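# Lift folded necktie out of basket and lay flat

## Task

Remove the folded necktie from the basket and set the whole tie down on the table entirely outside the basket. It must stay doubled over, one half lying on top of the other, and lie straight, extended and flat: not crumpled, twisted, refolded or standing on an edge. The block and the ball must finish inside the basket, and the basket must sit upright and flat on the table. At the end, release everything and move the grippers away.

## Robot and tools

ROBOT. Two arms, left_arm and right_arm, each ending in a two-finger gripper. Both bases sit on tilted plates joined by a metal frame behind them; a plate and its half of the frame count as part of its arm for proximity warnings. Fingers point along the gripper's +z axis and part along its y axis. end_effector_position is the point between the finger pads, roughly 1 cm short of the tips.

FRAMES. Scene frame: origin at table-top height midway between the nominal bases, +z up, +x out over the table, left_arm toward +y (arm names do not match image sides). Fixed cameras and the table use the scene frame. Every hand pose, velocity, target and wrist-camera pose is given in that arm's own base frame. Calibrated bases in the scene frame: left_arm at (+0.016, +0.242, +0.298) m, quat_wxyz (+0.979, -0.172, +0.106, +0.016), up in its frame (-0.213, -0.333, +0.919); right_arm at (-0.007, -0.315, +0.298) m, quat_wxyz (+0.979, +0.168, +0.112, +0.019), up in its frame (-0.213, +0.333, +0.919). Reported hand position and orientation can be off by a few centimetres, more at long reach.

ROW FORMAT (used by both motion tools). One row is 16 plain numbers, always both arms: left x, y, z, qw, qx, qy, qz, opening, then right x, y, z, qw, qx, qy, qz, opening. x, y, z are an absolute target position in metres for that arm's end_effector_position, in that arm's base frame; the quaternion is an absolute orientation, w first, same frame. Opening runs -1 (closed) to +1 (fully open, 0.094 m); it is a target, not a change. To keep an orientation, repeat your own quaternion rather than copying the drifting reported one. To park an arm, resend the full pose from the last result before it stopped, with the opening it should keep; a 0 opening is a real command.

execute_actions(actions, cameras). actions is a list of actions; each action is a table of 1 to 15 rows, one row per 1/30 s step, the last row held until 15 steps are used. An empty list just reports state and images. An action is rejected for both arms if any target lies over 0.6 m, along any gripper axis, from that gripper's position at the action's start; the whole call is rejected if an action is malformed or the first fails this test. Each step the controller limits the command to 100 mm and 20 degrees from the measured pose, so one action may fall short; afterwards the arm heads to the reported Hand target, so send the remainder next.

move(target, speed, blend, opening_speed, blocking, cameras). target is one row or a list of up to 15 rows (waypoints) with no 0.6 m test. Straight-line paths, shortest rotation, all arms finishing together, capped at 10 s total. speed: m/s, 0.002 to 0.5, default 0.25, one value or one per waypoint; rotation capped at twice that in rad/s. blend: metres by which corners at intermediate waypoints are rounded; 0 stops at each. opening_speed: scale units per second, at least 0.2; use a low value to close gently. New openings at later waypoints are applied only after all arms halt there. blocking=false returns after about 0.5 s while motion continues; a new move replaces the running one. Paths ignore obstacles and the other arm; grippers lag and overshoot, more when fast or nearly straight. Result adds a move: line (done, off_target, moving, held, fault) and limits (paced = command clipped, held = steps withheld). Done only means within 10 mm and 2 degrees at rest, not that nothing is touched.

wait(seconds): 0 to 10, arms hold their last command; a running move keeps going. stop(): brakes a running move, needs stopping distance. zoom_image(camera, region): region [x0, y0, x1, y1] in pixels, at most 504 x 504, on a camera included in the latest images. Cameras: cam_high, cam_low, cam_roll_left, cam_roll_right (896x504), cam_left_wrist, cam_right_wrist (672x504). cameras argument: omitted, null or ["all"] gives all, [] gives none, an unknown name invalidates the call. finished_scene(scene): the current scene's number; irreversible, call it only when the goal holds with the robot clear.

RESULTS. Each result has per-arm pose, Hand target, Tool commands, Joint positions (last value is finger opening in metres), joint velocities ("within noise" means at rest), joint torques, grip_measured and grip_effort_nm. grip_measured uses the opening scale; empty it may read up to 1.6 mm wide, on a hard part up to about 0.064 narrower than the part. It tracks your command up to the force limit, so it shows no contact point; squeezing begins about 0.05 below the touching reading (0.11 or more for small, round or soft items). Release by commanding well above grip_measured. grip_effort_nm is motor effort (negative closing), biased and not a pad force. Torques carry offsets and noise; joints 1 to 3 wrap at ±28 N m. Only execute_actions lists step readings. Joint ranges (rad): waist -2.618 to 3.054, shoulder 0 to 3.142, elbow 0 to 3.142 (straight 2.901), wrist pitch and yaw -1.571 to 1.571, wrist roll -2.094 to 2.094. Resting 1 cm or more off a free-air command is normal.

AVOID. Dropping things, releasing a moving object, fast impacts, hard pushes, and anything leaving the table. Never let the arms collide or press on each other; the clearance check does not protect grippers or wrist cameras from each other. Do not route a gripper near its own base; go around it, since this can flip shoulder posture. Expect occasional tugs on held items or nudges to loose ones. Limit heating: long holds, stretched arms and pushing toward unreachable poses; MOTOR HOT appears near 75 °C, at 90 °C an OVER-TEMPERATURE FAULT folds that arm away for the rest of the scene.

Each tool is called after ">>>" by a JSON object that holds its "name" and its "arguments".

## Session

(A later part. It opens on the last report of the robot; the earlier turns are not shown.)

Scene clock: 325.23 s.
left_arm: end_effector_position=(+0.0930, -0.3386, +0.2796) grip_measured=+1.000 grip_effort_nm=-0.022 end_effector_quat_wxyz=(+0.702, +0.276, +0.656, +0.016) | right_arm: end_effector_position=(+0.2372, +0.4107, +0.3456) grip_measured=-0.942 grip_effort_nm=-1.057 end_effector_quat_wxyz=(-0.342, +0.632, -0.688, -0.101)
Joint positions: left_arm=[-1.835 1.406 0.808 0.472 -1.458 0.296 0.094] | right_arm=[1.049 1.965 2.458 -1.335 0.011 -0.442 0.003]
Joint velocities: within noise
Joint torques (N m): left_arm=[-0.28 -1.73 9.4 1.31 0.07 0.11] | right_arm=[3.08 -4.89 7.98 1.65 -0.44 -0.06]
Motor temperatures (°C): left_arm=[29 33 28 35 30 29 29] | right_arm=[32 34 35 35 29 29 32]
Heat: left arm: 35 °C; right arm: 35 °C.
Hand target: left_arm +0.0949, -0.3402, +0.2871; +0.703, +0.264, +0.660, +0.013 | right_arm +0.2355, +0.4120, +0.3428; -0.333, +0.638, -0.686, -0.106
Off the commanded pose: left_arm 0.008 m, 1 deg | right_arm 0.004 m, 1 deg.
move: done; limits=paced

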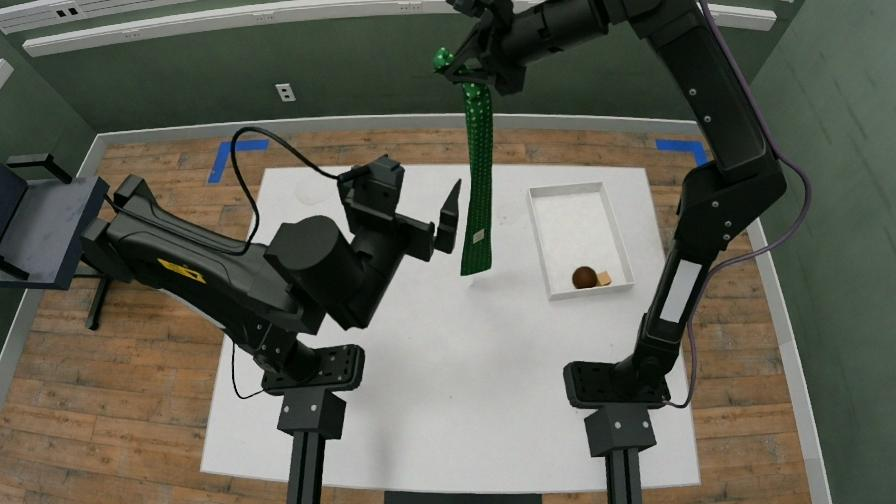

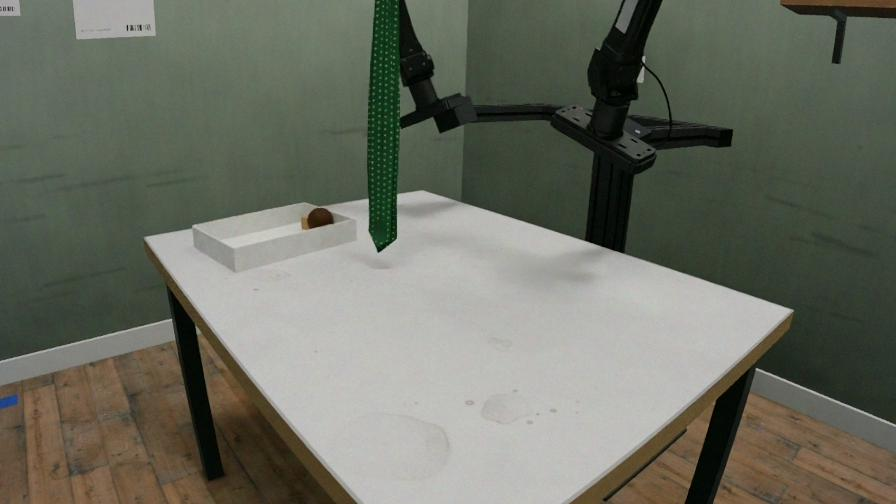

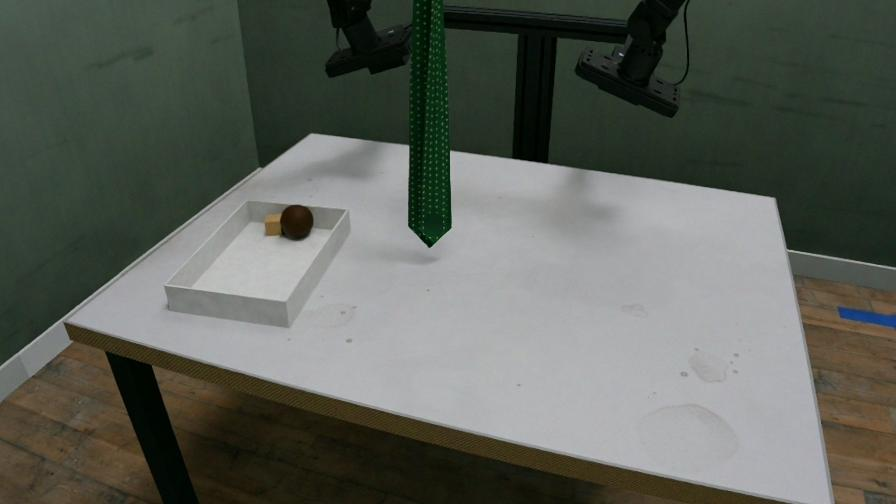

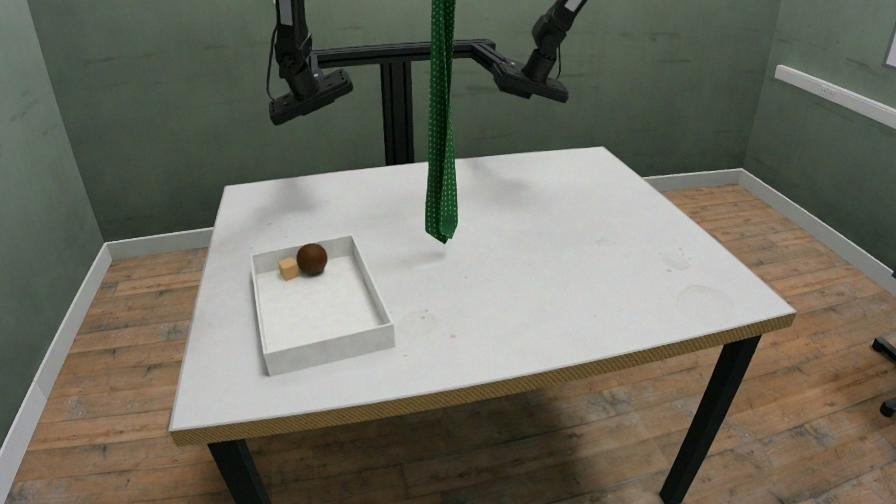

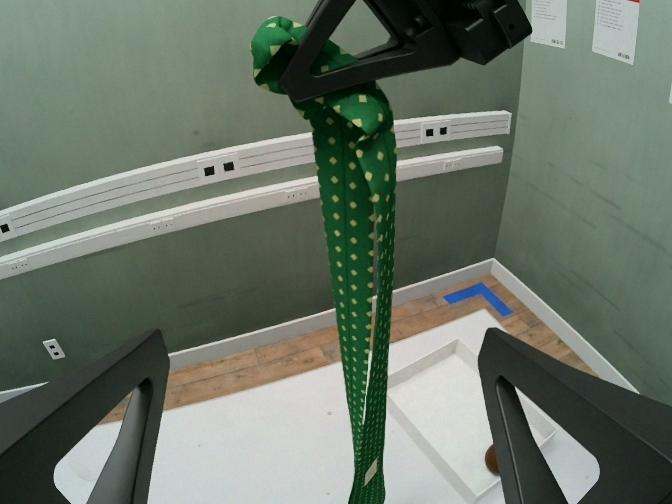

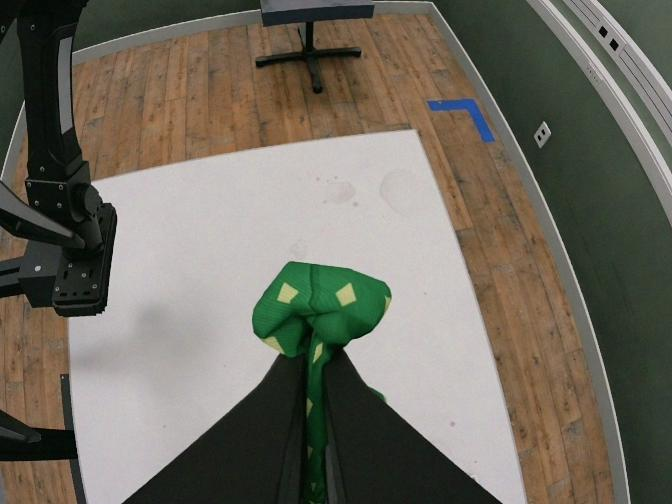

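>>> {"name": "move", "arguments": {"target": [[0.1671, -0.104, 0.1665, 0.655, 0.226, 0.718, 0.059, 1, 0.3185, 0.4149, 0.3392, 0.332, -0.638, 0.686, 0.106, -1],[0.3062, -0.1741, -0.2078, 0.655, 0.226, 0.718, 0.059, 1, 0.3185, 0.4149, 0.3392, 0.332, -0.638, 0.686, 0.106, -1]], "speed": 0.2}}

Scene clock: 361.37 s.
left_arm: end_effector_position=(+0.1717, -0.1032, +0.1753) grip_measured=+1.000 grip_effort_nm=-0.032 end_effector_quat_wxyz=(+0.699, +0.164, +0.695, +0.041) | right_arm: end_effector_position=(+0.3159, +0.4091, +0.3382) grip_measured=-0.942 grip_effort_nm=-1.053 end_effector_quat_wxyz=(+0.358, -0.627, +0.685, +0.102)
Joint positions: left_arm=[-1.637 0.076 0.046 -0.149 -1.463 0.113 0.094] | right_arm=[0.878 2.228 2.845 -1.43 -0.098 -0.566 0.003]
Joint velocities: within noise
Joint torques (N m): left_arm=[-0.27 3.23 6.27 1.25 0.09 0.04] | right_arm=[3.75 -7.01 7.42 1.89 -0.52 -0.06]
Motor temperatures (°C): left_arm=[29 32 29 34 30 29 29] | right_arm=[32 34 35 35 29 29 32]
Heat: left arm: 34 °C; right arm: 35 °C.
Hand target: left_arm +0.1712, -0.1040, +0.1757; +0.699, +0.165, +0.694, +0.039 | right_arm +0.3181, +0.4144, +0.3386; +0.363, -0.629, +0.678, +0.111
Off the commanded pose: left_arm 0.412 m, 9 deg | right_arm 0.006 m, 3 deg.
elbow stopped short (right arm): the move would have taken joint 3 (elbow) straighter than the controller allows.
move: held (left_arm; a check stopped the path), off_target (right_arm); path passed 1 of 2 targets; limits=held
pose unreachable (left arm): on one or more control steps of this call, first in action 0 (counted from 0), this arm could not follow its commanded pose, so it was not sent that pose on those steps. It may still have moved: this result reports where it is.
cause: moving toward the commanded pose would bring two parts of the arm too close to each other (its upper arm (the part past joint 2) and its wrist (the part past joint 5), with joints 3 (elbow) to 5 (wrist yaw) between them).

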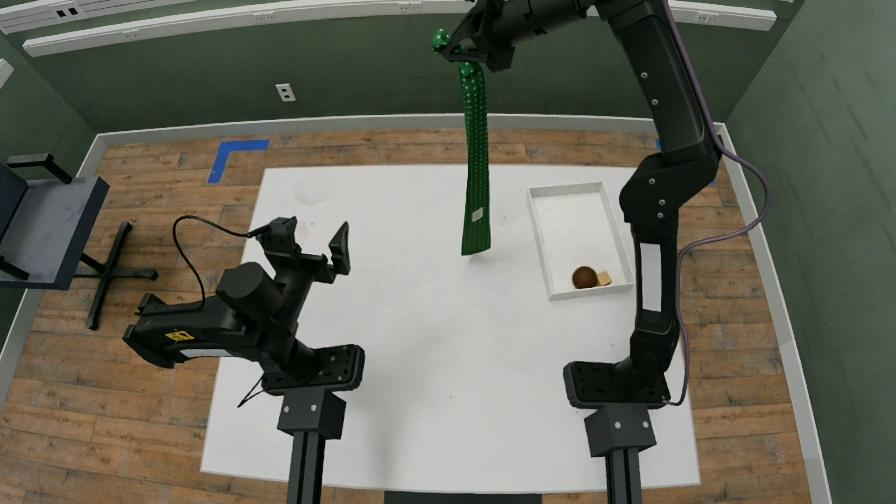

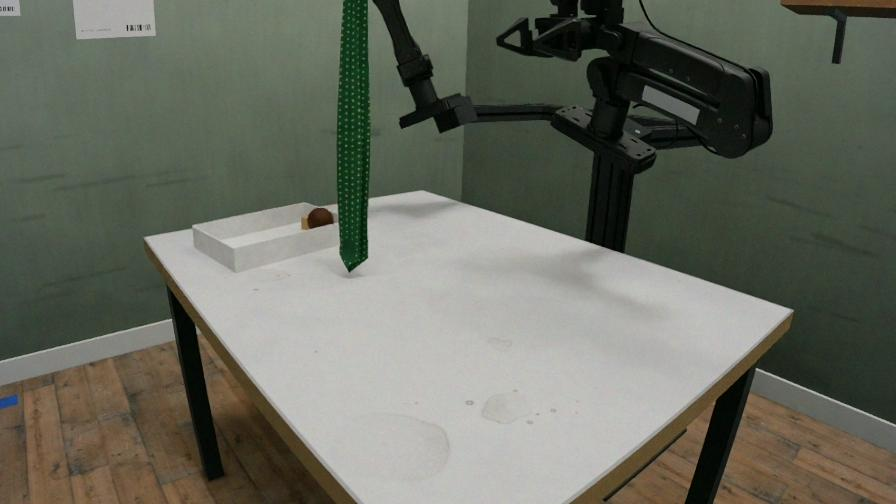

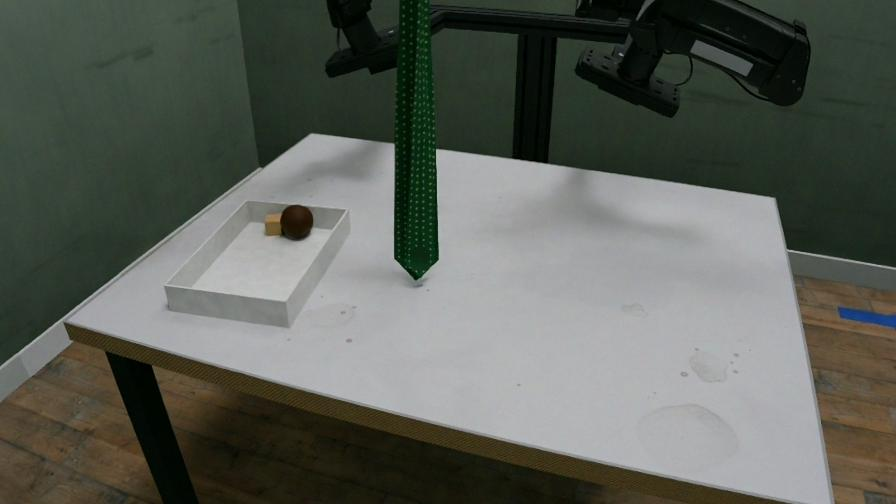

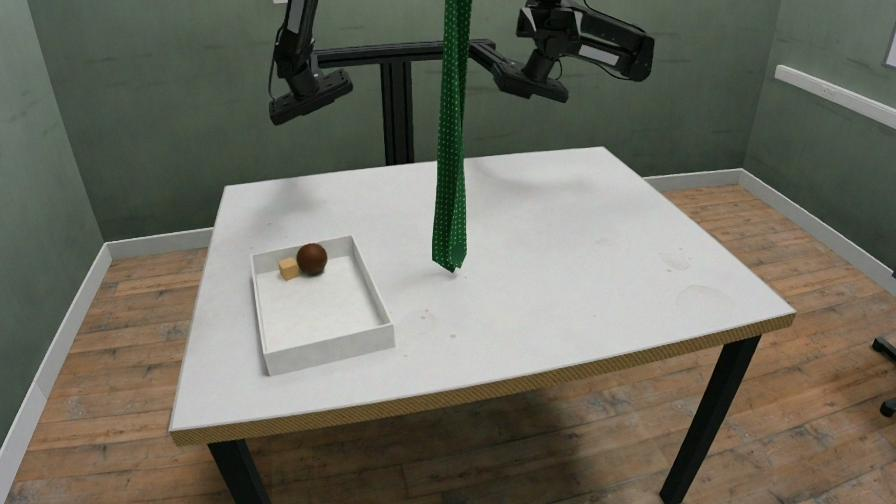

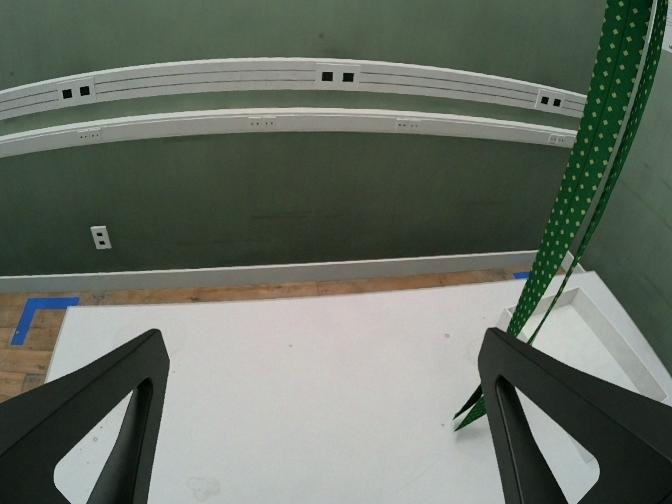

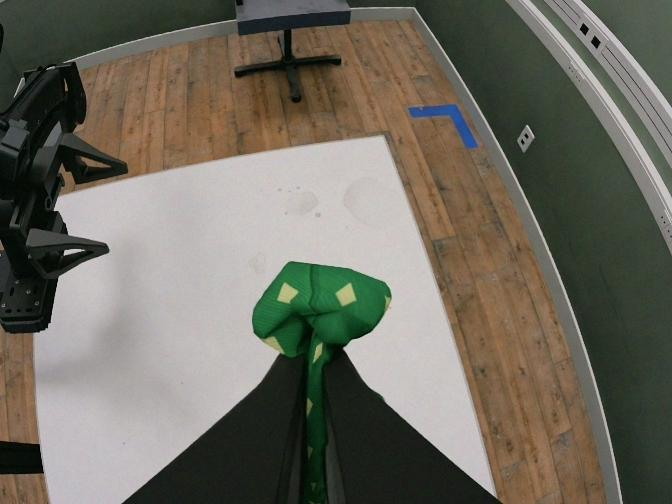

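>>> {"name": "move", "arguments": {"target": [[0.2564, -0.168, 0.1096, 0.655, 0.226, 0.718, 0.059, 1, 0.316, 0.4091, 0.3382, 0.358, -0.627, 0.685, 0.102, -1],[0.3097, -0.1035, -0.1268, 0.655, 0.226, 0.718, 0.059, 1, 0.316, 0.4091, 0.3382, 0.358, -0.627, 0.685, 0.102, -1]], "speed": 0.15}}

Scene clock: 378.57 s.
left_arm: end_effector_position=(+0.3101, -0.1054, -0.1228) grip_measured=+1.000 grip_effort_nm=-0.022 end_effector_quat_wxyz=(+0.469, +0.179, +0.852, +0.150) | right_arm: end_effector_position=(+0.3161, +0.4096, +0.3386) grip_measured=-0.942 grip_effort_nm=-1.053 end_effector_quat_wxyz=(+0.359, -0.627, +0.684, +0.103)
Joint positions: left_arm=[-0.658 2.656 0.401 1.562 -0.633 0.061 0.094] | right_arm=[0.878 2.228 2.845 -1.428 -0.099 -0.566 0.003]
Joint velocities: within noise
Joint torques (N m): left_arm=[-2.56 -6.02 0.16 1.49 -0.01 -0.06] | right_arm=[4.05 -8.46 5.27 1.78 -0.27 0.02]
Motor temperatures (°C): left_arm=[29 32 29 34 30 29 29] | right_arm=[32 35 35 37 29 29 32]
Heat: left arm: 34 °C; right arm: 37 °C.
Hand target: left_arm +0.3098, -0.1039, -0.1265; +0.468, +0.175, +0.853, +0.150 | right_arm +0.3160, +0.4091, +0.3381; +0.358, -0.627, +0.685, +0.102
Off the commanded pose: left_arm 0.004 m, 29 deg; orientation clipped | right_arm 0.001 m, 0 deg.
joint sent to its limit (left arm) — joint 4 (wrist pitch), upper limit. The joint targets are off in orientation, not in position.
move: off_target (left_arm); limits=paced

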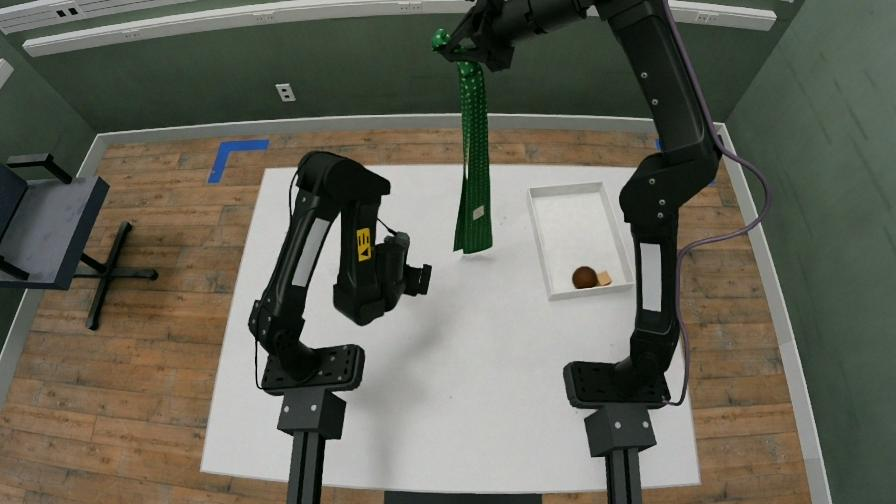

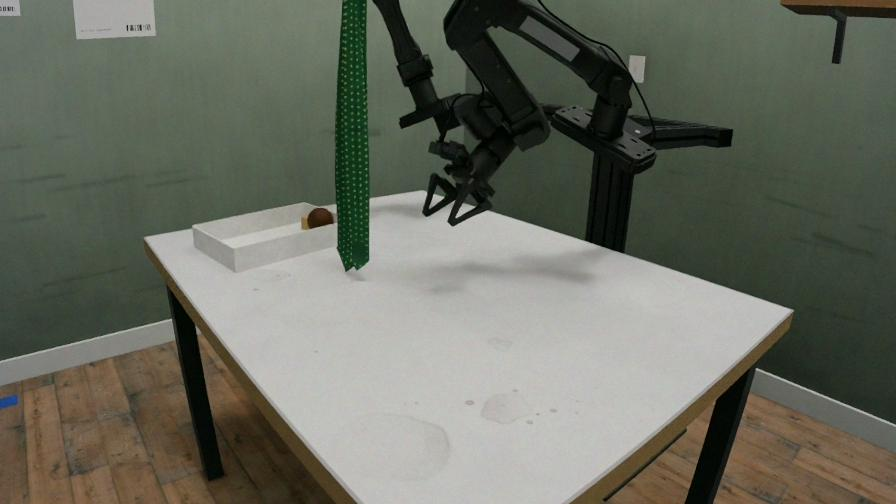

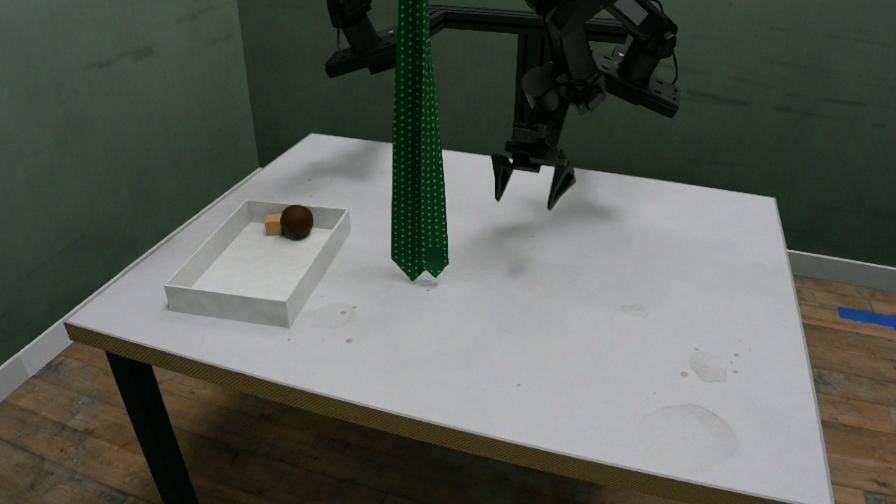

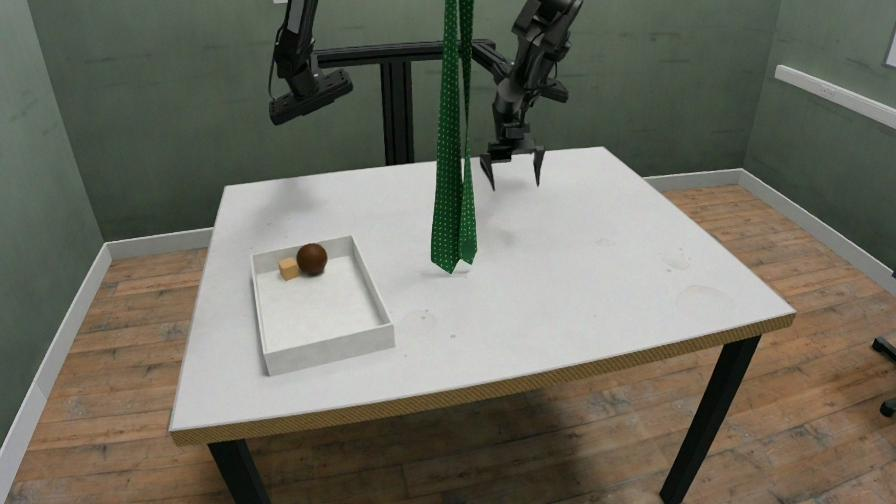

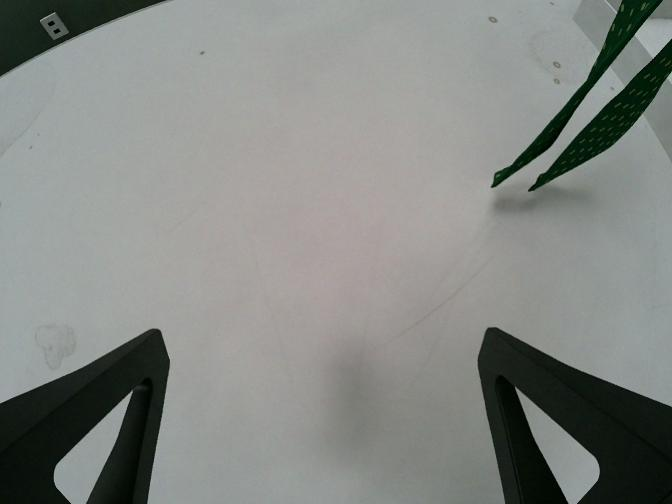

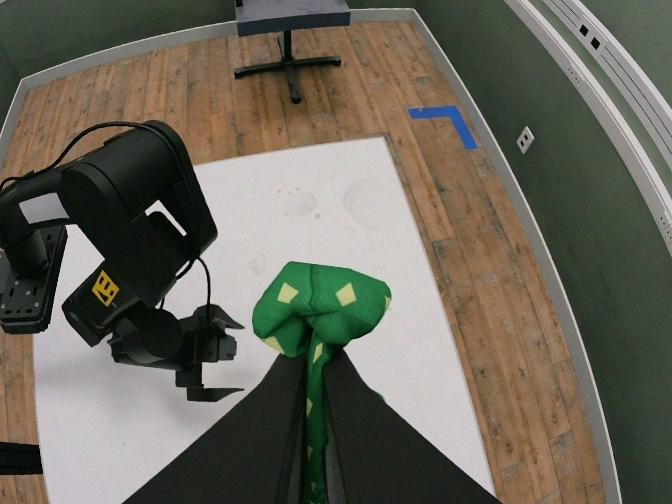

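>>> {"name": "move", "arguments": {"target": [[0.3026, -0.184, -0.1687, 0.437, 0.243, 0.8595, 0.1025, 1, 0.316, 0.4091, 0.3382, 0.358, -0.627, 0.685, 0.102, -1]], "speed": 0.15}}

Scene clock: 398.60 s.
left_arm: end_effector_position=(+0.3094, -0.1837, -0.1578) grip_measured=+1.000 grip_effort_nm=-0.032 end_effector_quat_wxyz=(+0.451, +0.232, +0.856, +0.102) | right_arm: end_effector_position=(+0.3161, +0.4096, +0.3386) grip_measured=-0.942 grip_effort_nm=-1.057 end_effector_quat_wxyz=(+0.359, -0.627, +0.684, +0.103)
Joint positions: left_arm=[-0.83 2.675 0.605 1.29 -0.62 -0.035 0.094] | right_arm=[0.878 2.228 2.845 -1.428 -0.099 -0.566 0.003]
Joint velocities: within noise
Joint torques (N m): left_arm=[-4 -6.72 1.58 1.18 0.05 -0.07] | right_arm=[4.05 -8.44 5.27 1.78 -0.27 0.02]
Motor temperatures (°C): left_arm=[29 33 28 35 29 29 29] | right_arm=[32 36 35 37 29 29 32]
Heat: left arm: 35 °C; right arm: 37 °C.
Hand target: left_arm +0.3025, -0.1836, -0.1682; +0.437, +0.243, +0.860, +0.103 | right_arm +0.3160, +0.4091, +0.3381; +0.358, -0.627, +0.685, +0.102
Off the commanded pose: left_arm 0.013 m, 2 deg | right_arm 0.001 m, 0 deg.
move: off_target (left_arm)

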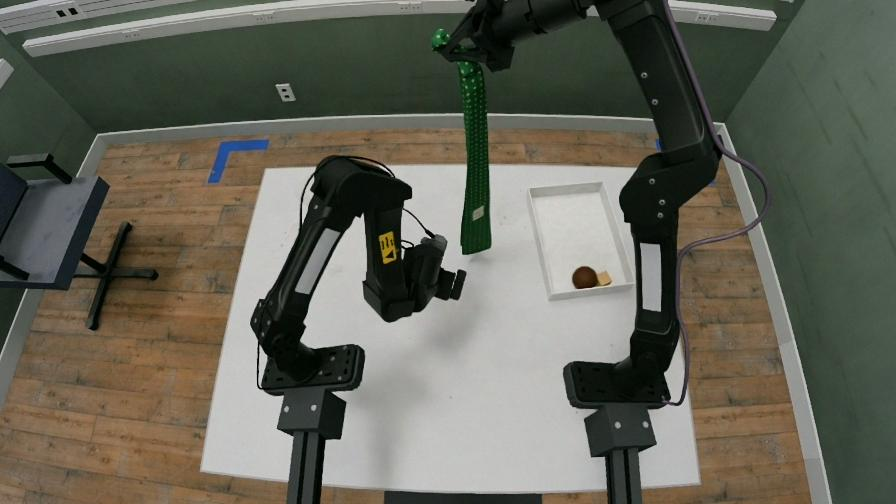

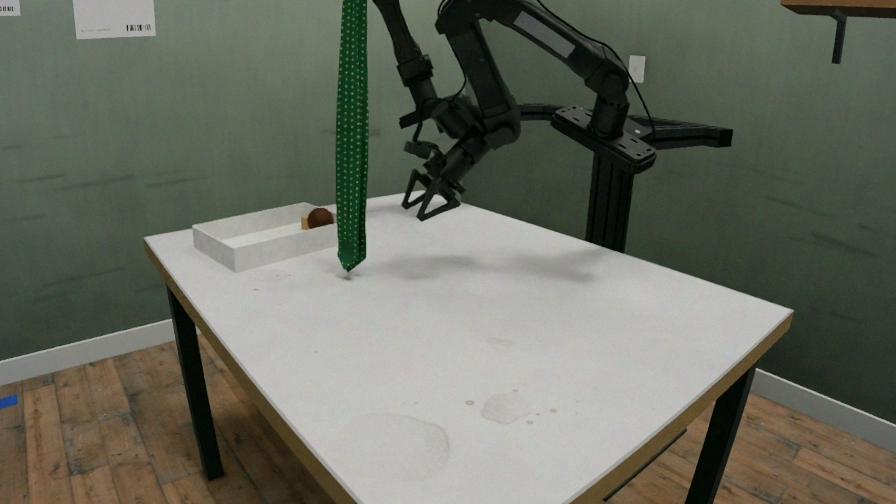

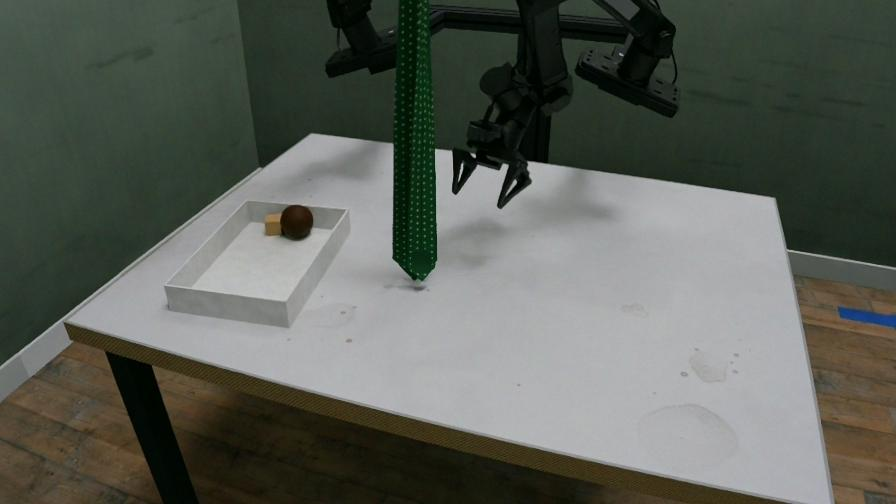

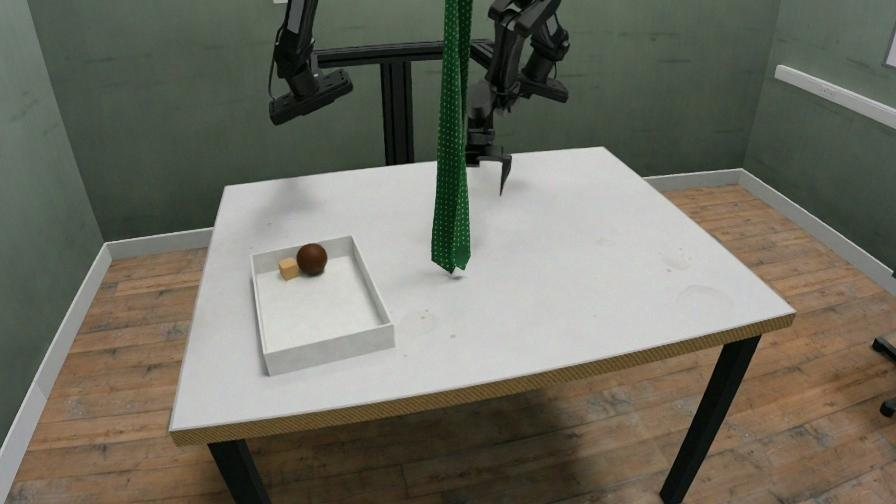

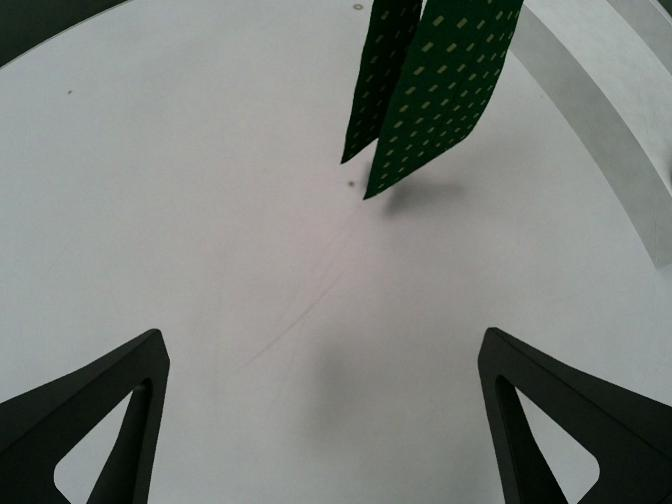

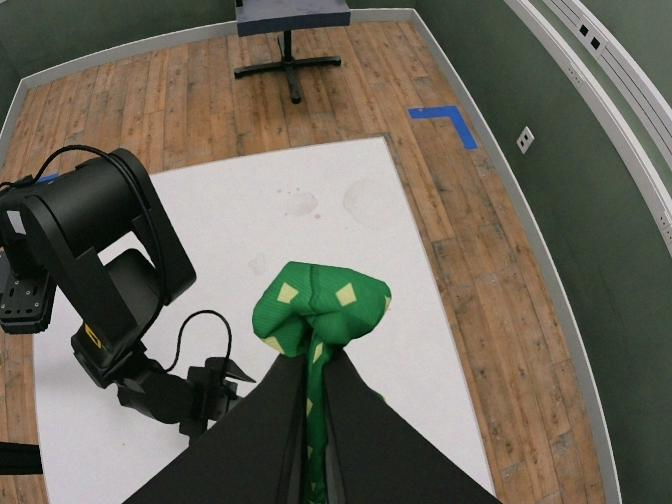

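>>> {"name": "move", "arguments": {"target": [[0.39, -0.1243, -0.1267, 0.336, 0.633, 0.690, -0.103, 1, 0.316, 0.4091, 0.3382, 0.358, -0.627, 0.685, 0.102, -1]], "speed": 0.2}}

Scene clock: 435.97 s.
left_arm: end_effector_position=(+0.3843, -0.1214, -0.1366) grip_measured=+1.000 grip_effort_nm=-0.032 end_effector_quat_wxyz=(+0.326, +0.631, +0.698, -0.098) | right_arm: end_effector_position=(+0.3161, +0.4096, +0.3386) grip_measured=-0.942 grip_effort_nm=-1.057 end_effector_quat_wxyz=(+0.359, -0.627, +0.684, +0.103)
Joint positions: left_arm=[-0.076 2.378 0.911 0.347 0.548 1.265 0.094] | right_arm=[0.878 2.228 2.845 -1.428 -0.099 -0.566 0.003]
Joint velocities: within noise
Joint torques (N m): left_arm=[-3.04 -11.47 2.93 0.5 0.67 0.12] | right_arm=[4.05 -8.43 5.27 1.78 -0.27 0.02]
Motor temperatures (°C): left_arm=[29 33 28 34 30 29 29] | right_arm=[32 36 35 38 29 29 33]
Heat: left arm: 34 °C; right arm: 38 °C.
Hand target: left_arm +0.3900, -0.1242, -0.1268; +0.336, +0.633, +0.690, -0.103 | right_arm +0.3160, +0.4091, +0.3381; +0.358, -0.627, +0.685, +0.102
Off the commanded pose: left_arm 0.012 m, 2 deg | right_arm 0.001 m, 0 deg.
move: off_target (left_arm)

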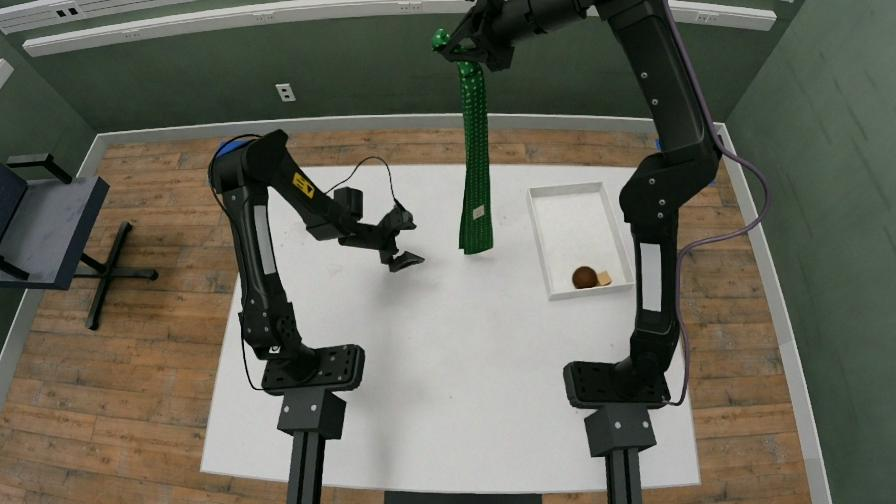

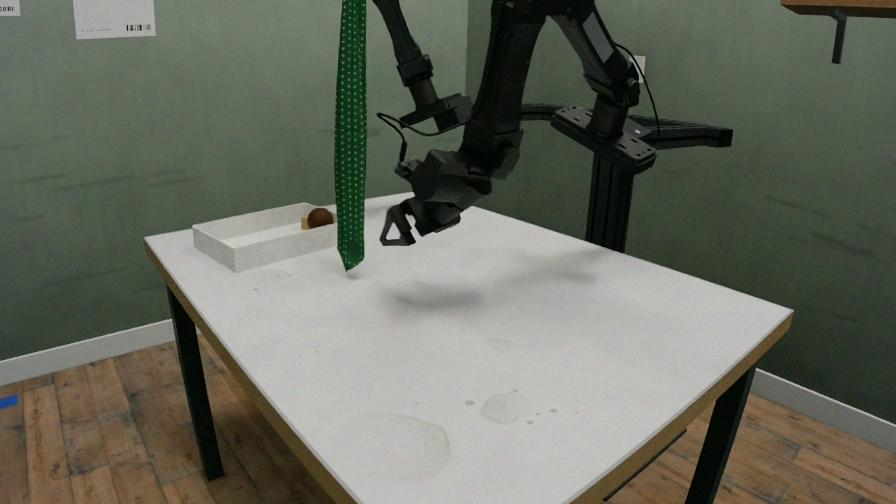

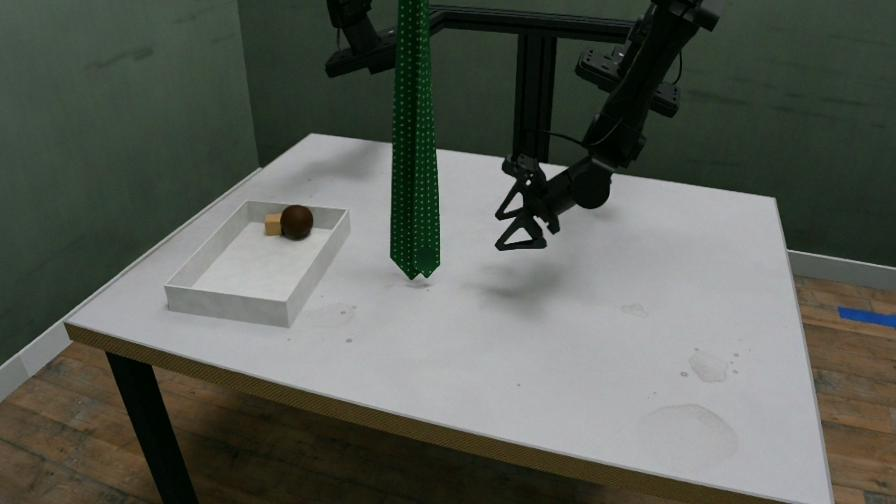

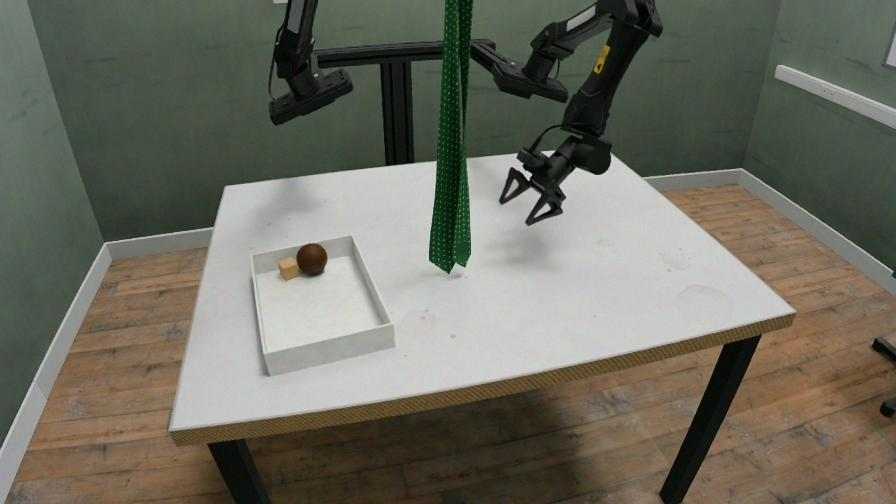

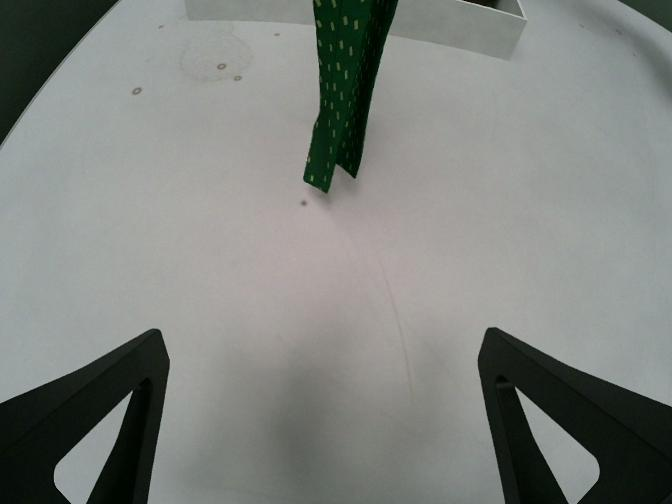

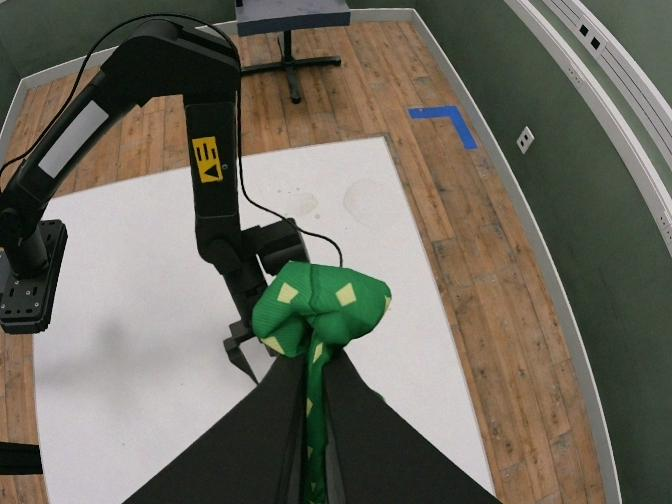

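>>> {"name": "zoom_image", "arguments": {"camera": "cam_left_wrist", "region": [250, 0, 450, 230]}}

>>> {"name": "zoom_image", "arguments": {"camera": "cam_roll_left", "region": [340, 100, 480, 300]}}

>>> {"name": "zoom_image", "arguments": {"camera": "cam_roll_right", "region": [390, 100, 510, 300]}}

Scaled by 2.191 from the camera's 672x504 image, which has a finer 960x720 frame.

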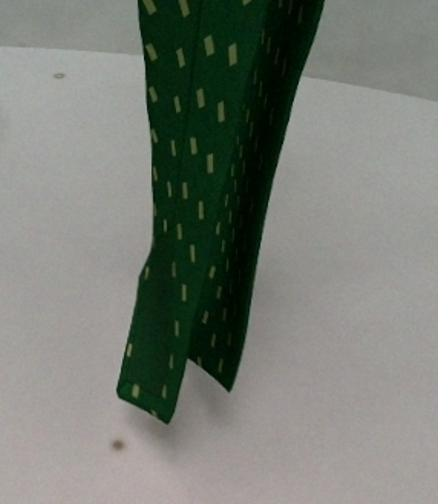

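Scaled by 2.520.

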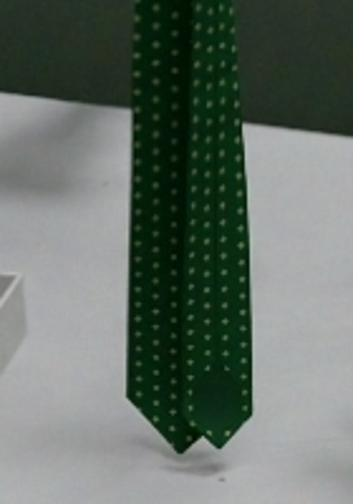

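Scaled by 2.520.

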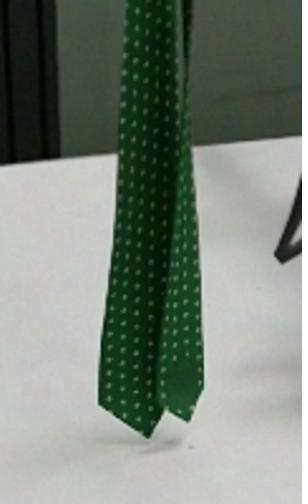

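>>> {"name": "move", "arguments": {"target": [[0.41, -0.1899, -0.1806, 0.356, 0.603, 0.709, -0.086, 1, 0.316, 0.4091, 0.3382, 0.358, -0.627, 0.685, 0.102, -1]], "speed": 0.12, "cameras": ["cam_left_wrist", "cam_high", "cam_roll_left"]}}

Scene clock: 463.20 s.
left_arm: end_effector_position=(+0.4119, -0.1842, -0.1751) grip_measured=+1.000 grip_effort_nm=-0.032 end_effector_quat_wxyz=(+0.356, +0.601, +0.711, -0.081) | right_arm: end_effector_position=(+0.3161, +0.4096, +0.3386) grip_measured=-0.942 grip_effort_nm=-1.057 end_effector_quat_wxyz=(+0.359, -0.627, +0.684, +0.103)
Joint positions: left_arm=[-0.255 2.592 1.037 0.612 0.437 1.005 0.094] | right_arm=[0.878 2.228 2.845 -1.428 -0.099 -0.566 0.003]
Joint velocities: within noise
Joint torques (N m): left_arm=[-4.74 -8.61 2.96 1.16 0.38 -0.06] | right_arm=[4.05 -8.44 5.27 1.78 -0.27 0.02]
Motor temperatures (°C): left_arm=[29 35 28 33 30 29 29] | right_arm=[32 36 35 38 29 29 33]
Heat: left arm: 35 °C; right arm: 38 °C.
Hand target: left_arm +0.4097, -0.1898, -0.1805; +0.356, +0.603, +0.709, -0.086 | right_arm +0.3160, +0.4091, +0.3381; +0.358, -0.627, +0.685, +0.102
Off the commanded pose: left_arm 0.008 m, 1 deg | right_arm 0.001 m, 0 deg.
move: done
Images, in order (width x height): cam_high 896x504, cam_roll_left 896x504, cam_left_wrist 672x504.

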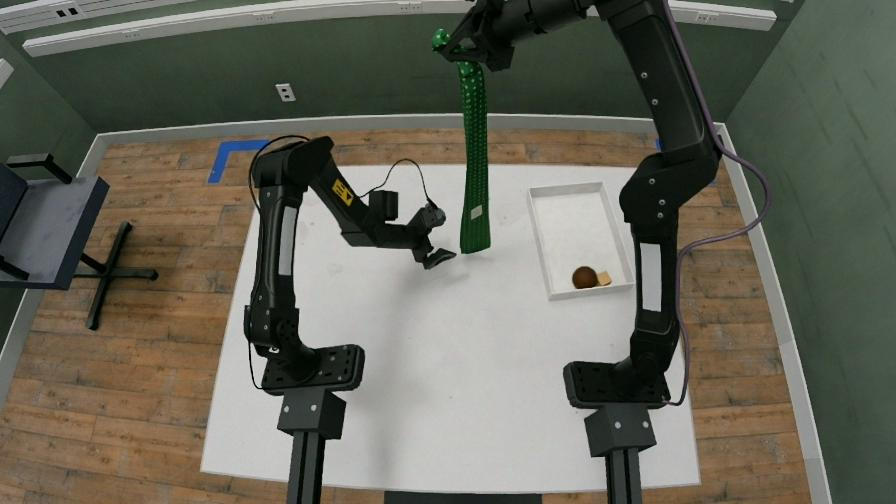

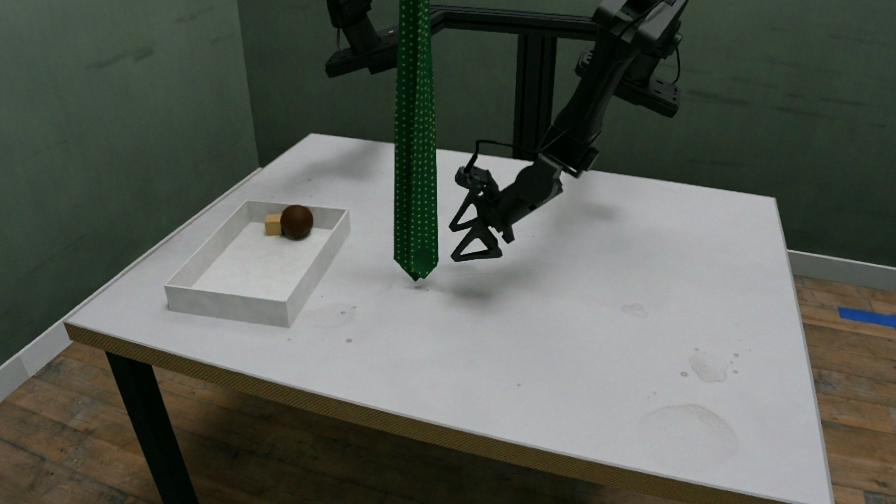

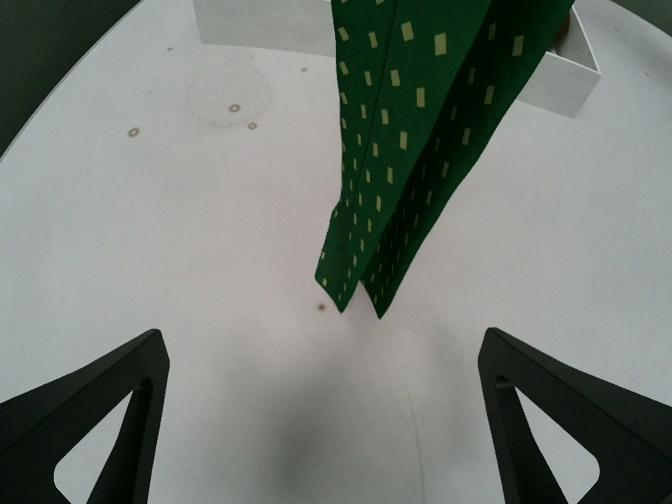

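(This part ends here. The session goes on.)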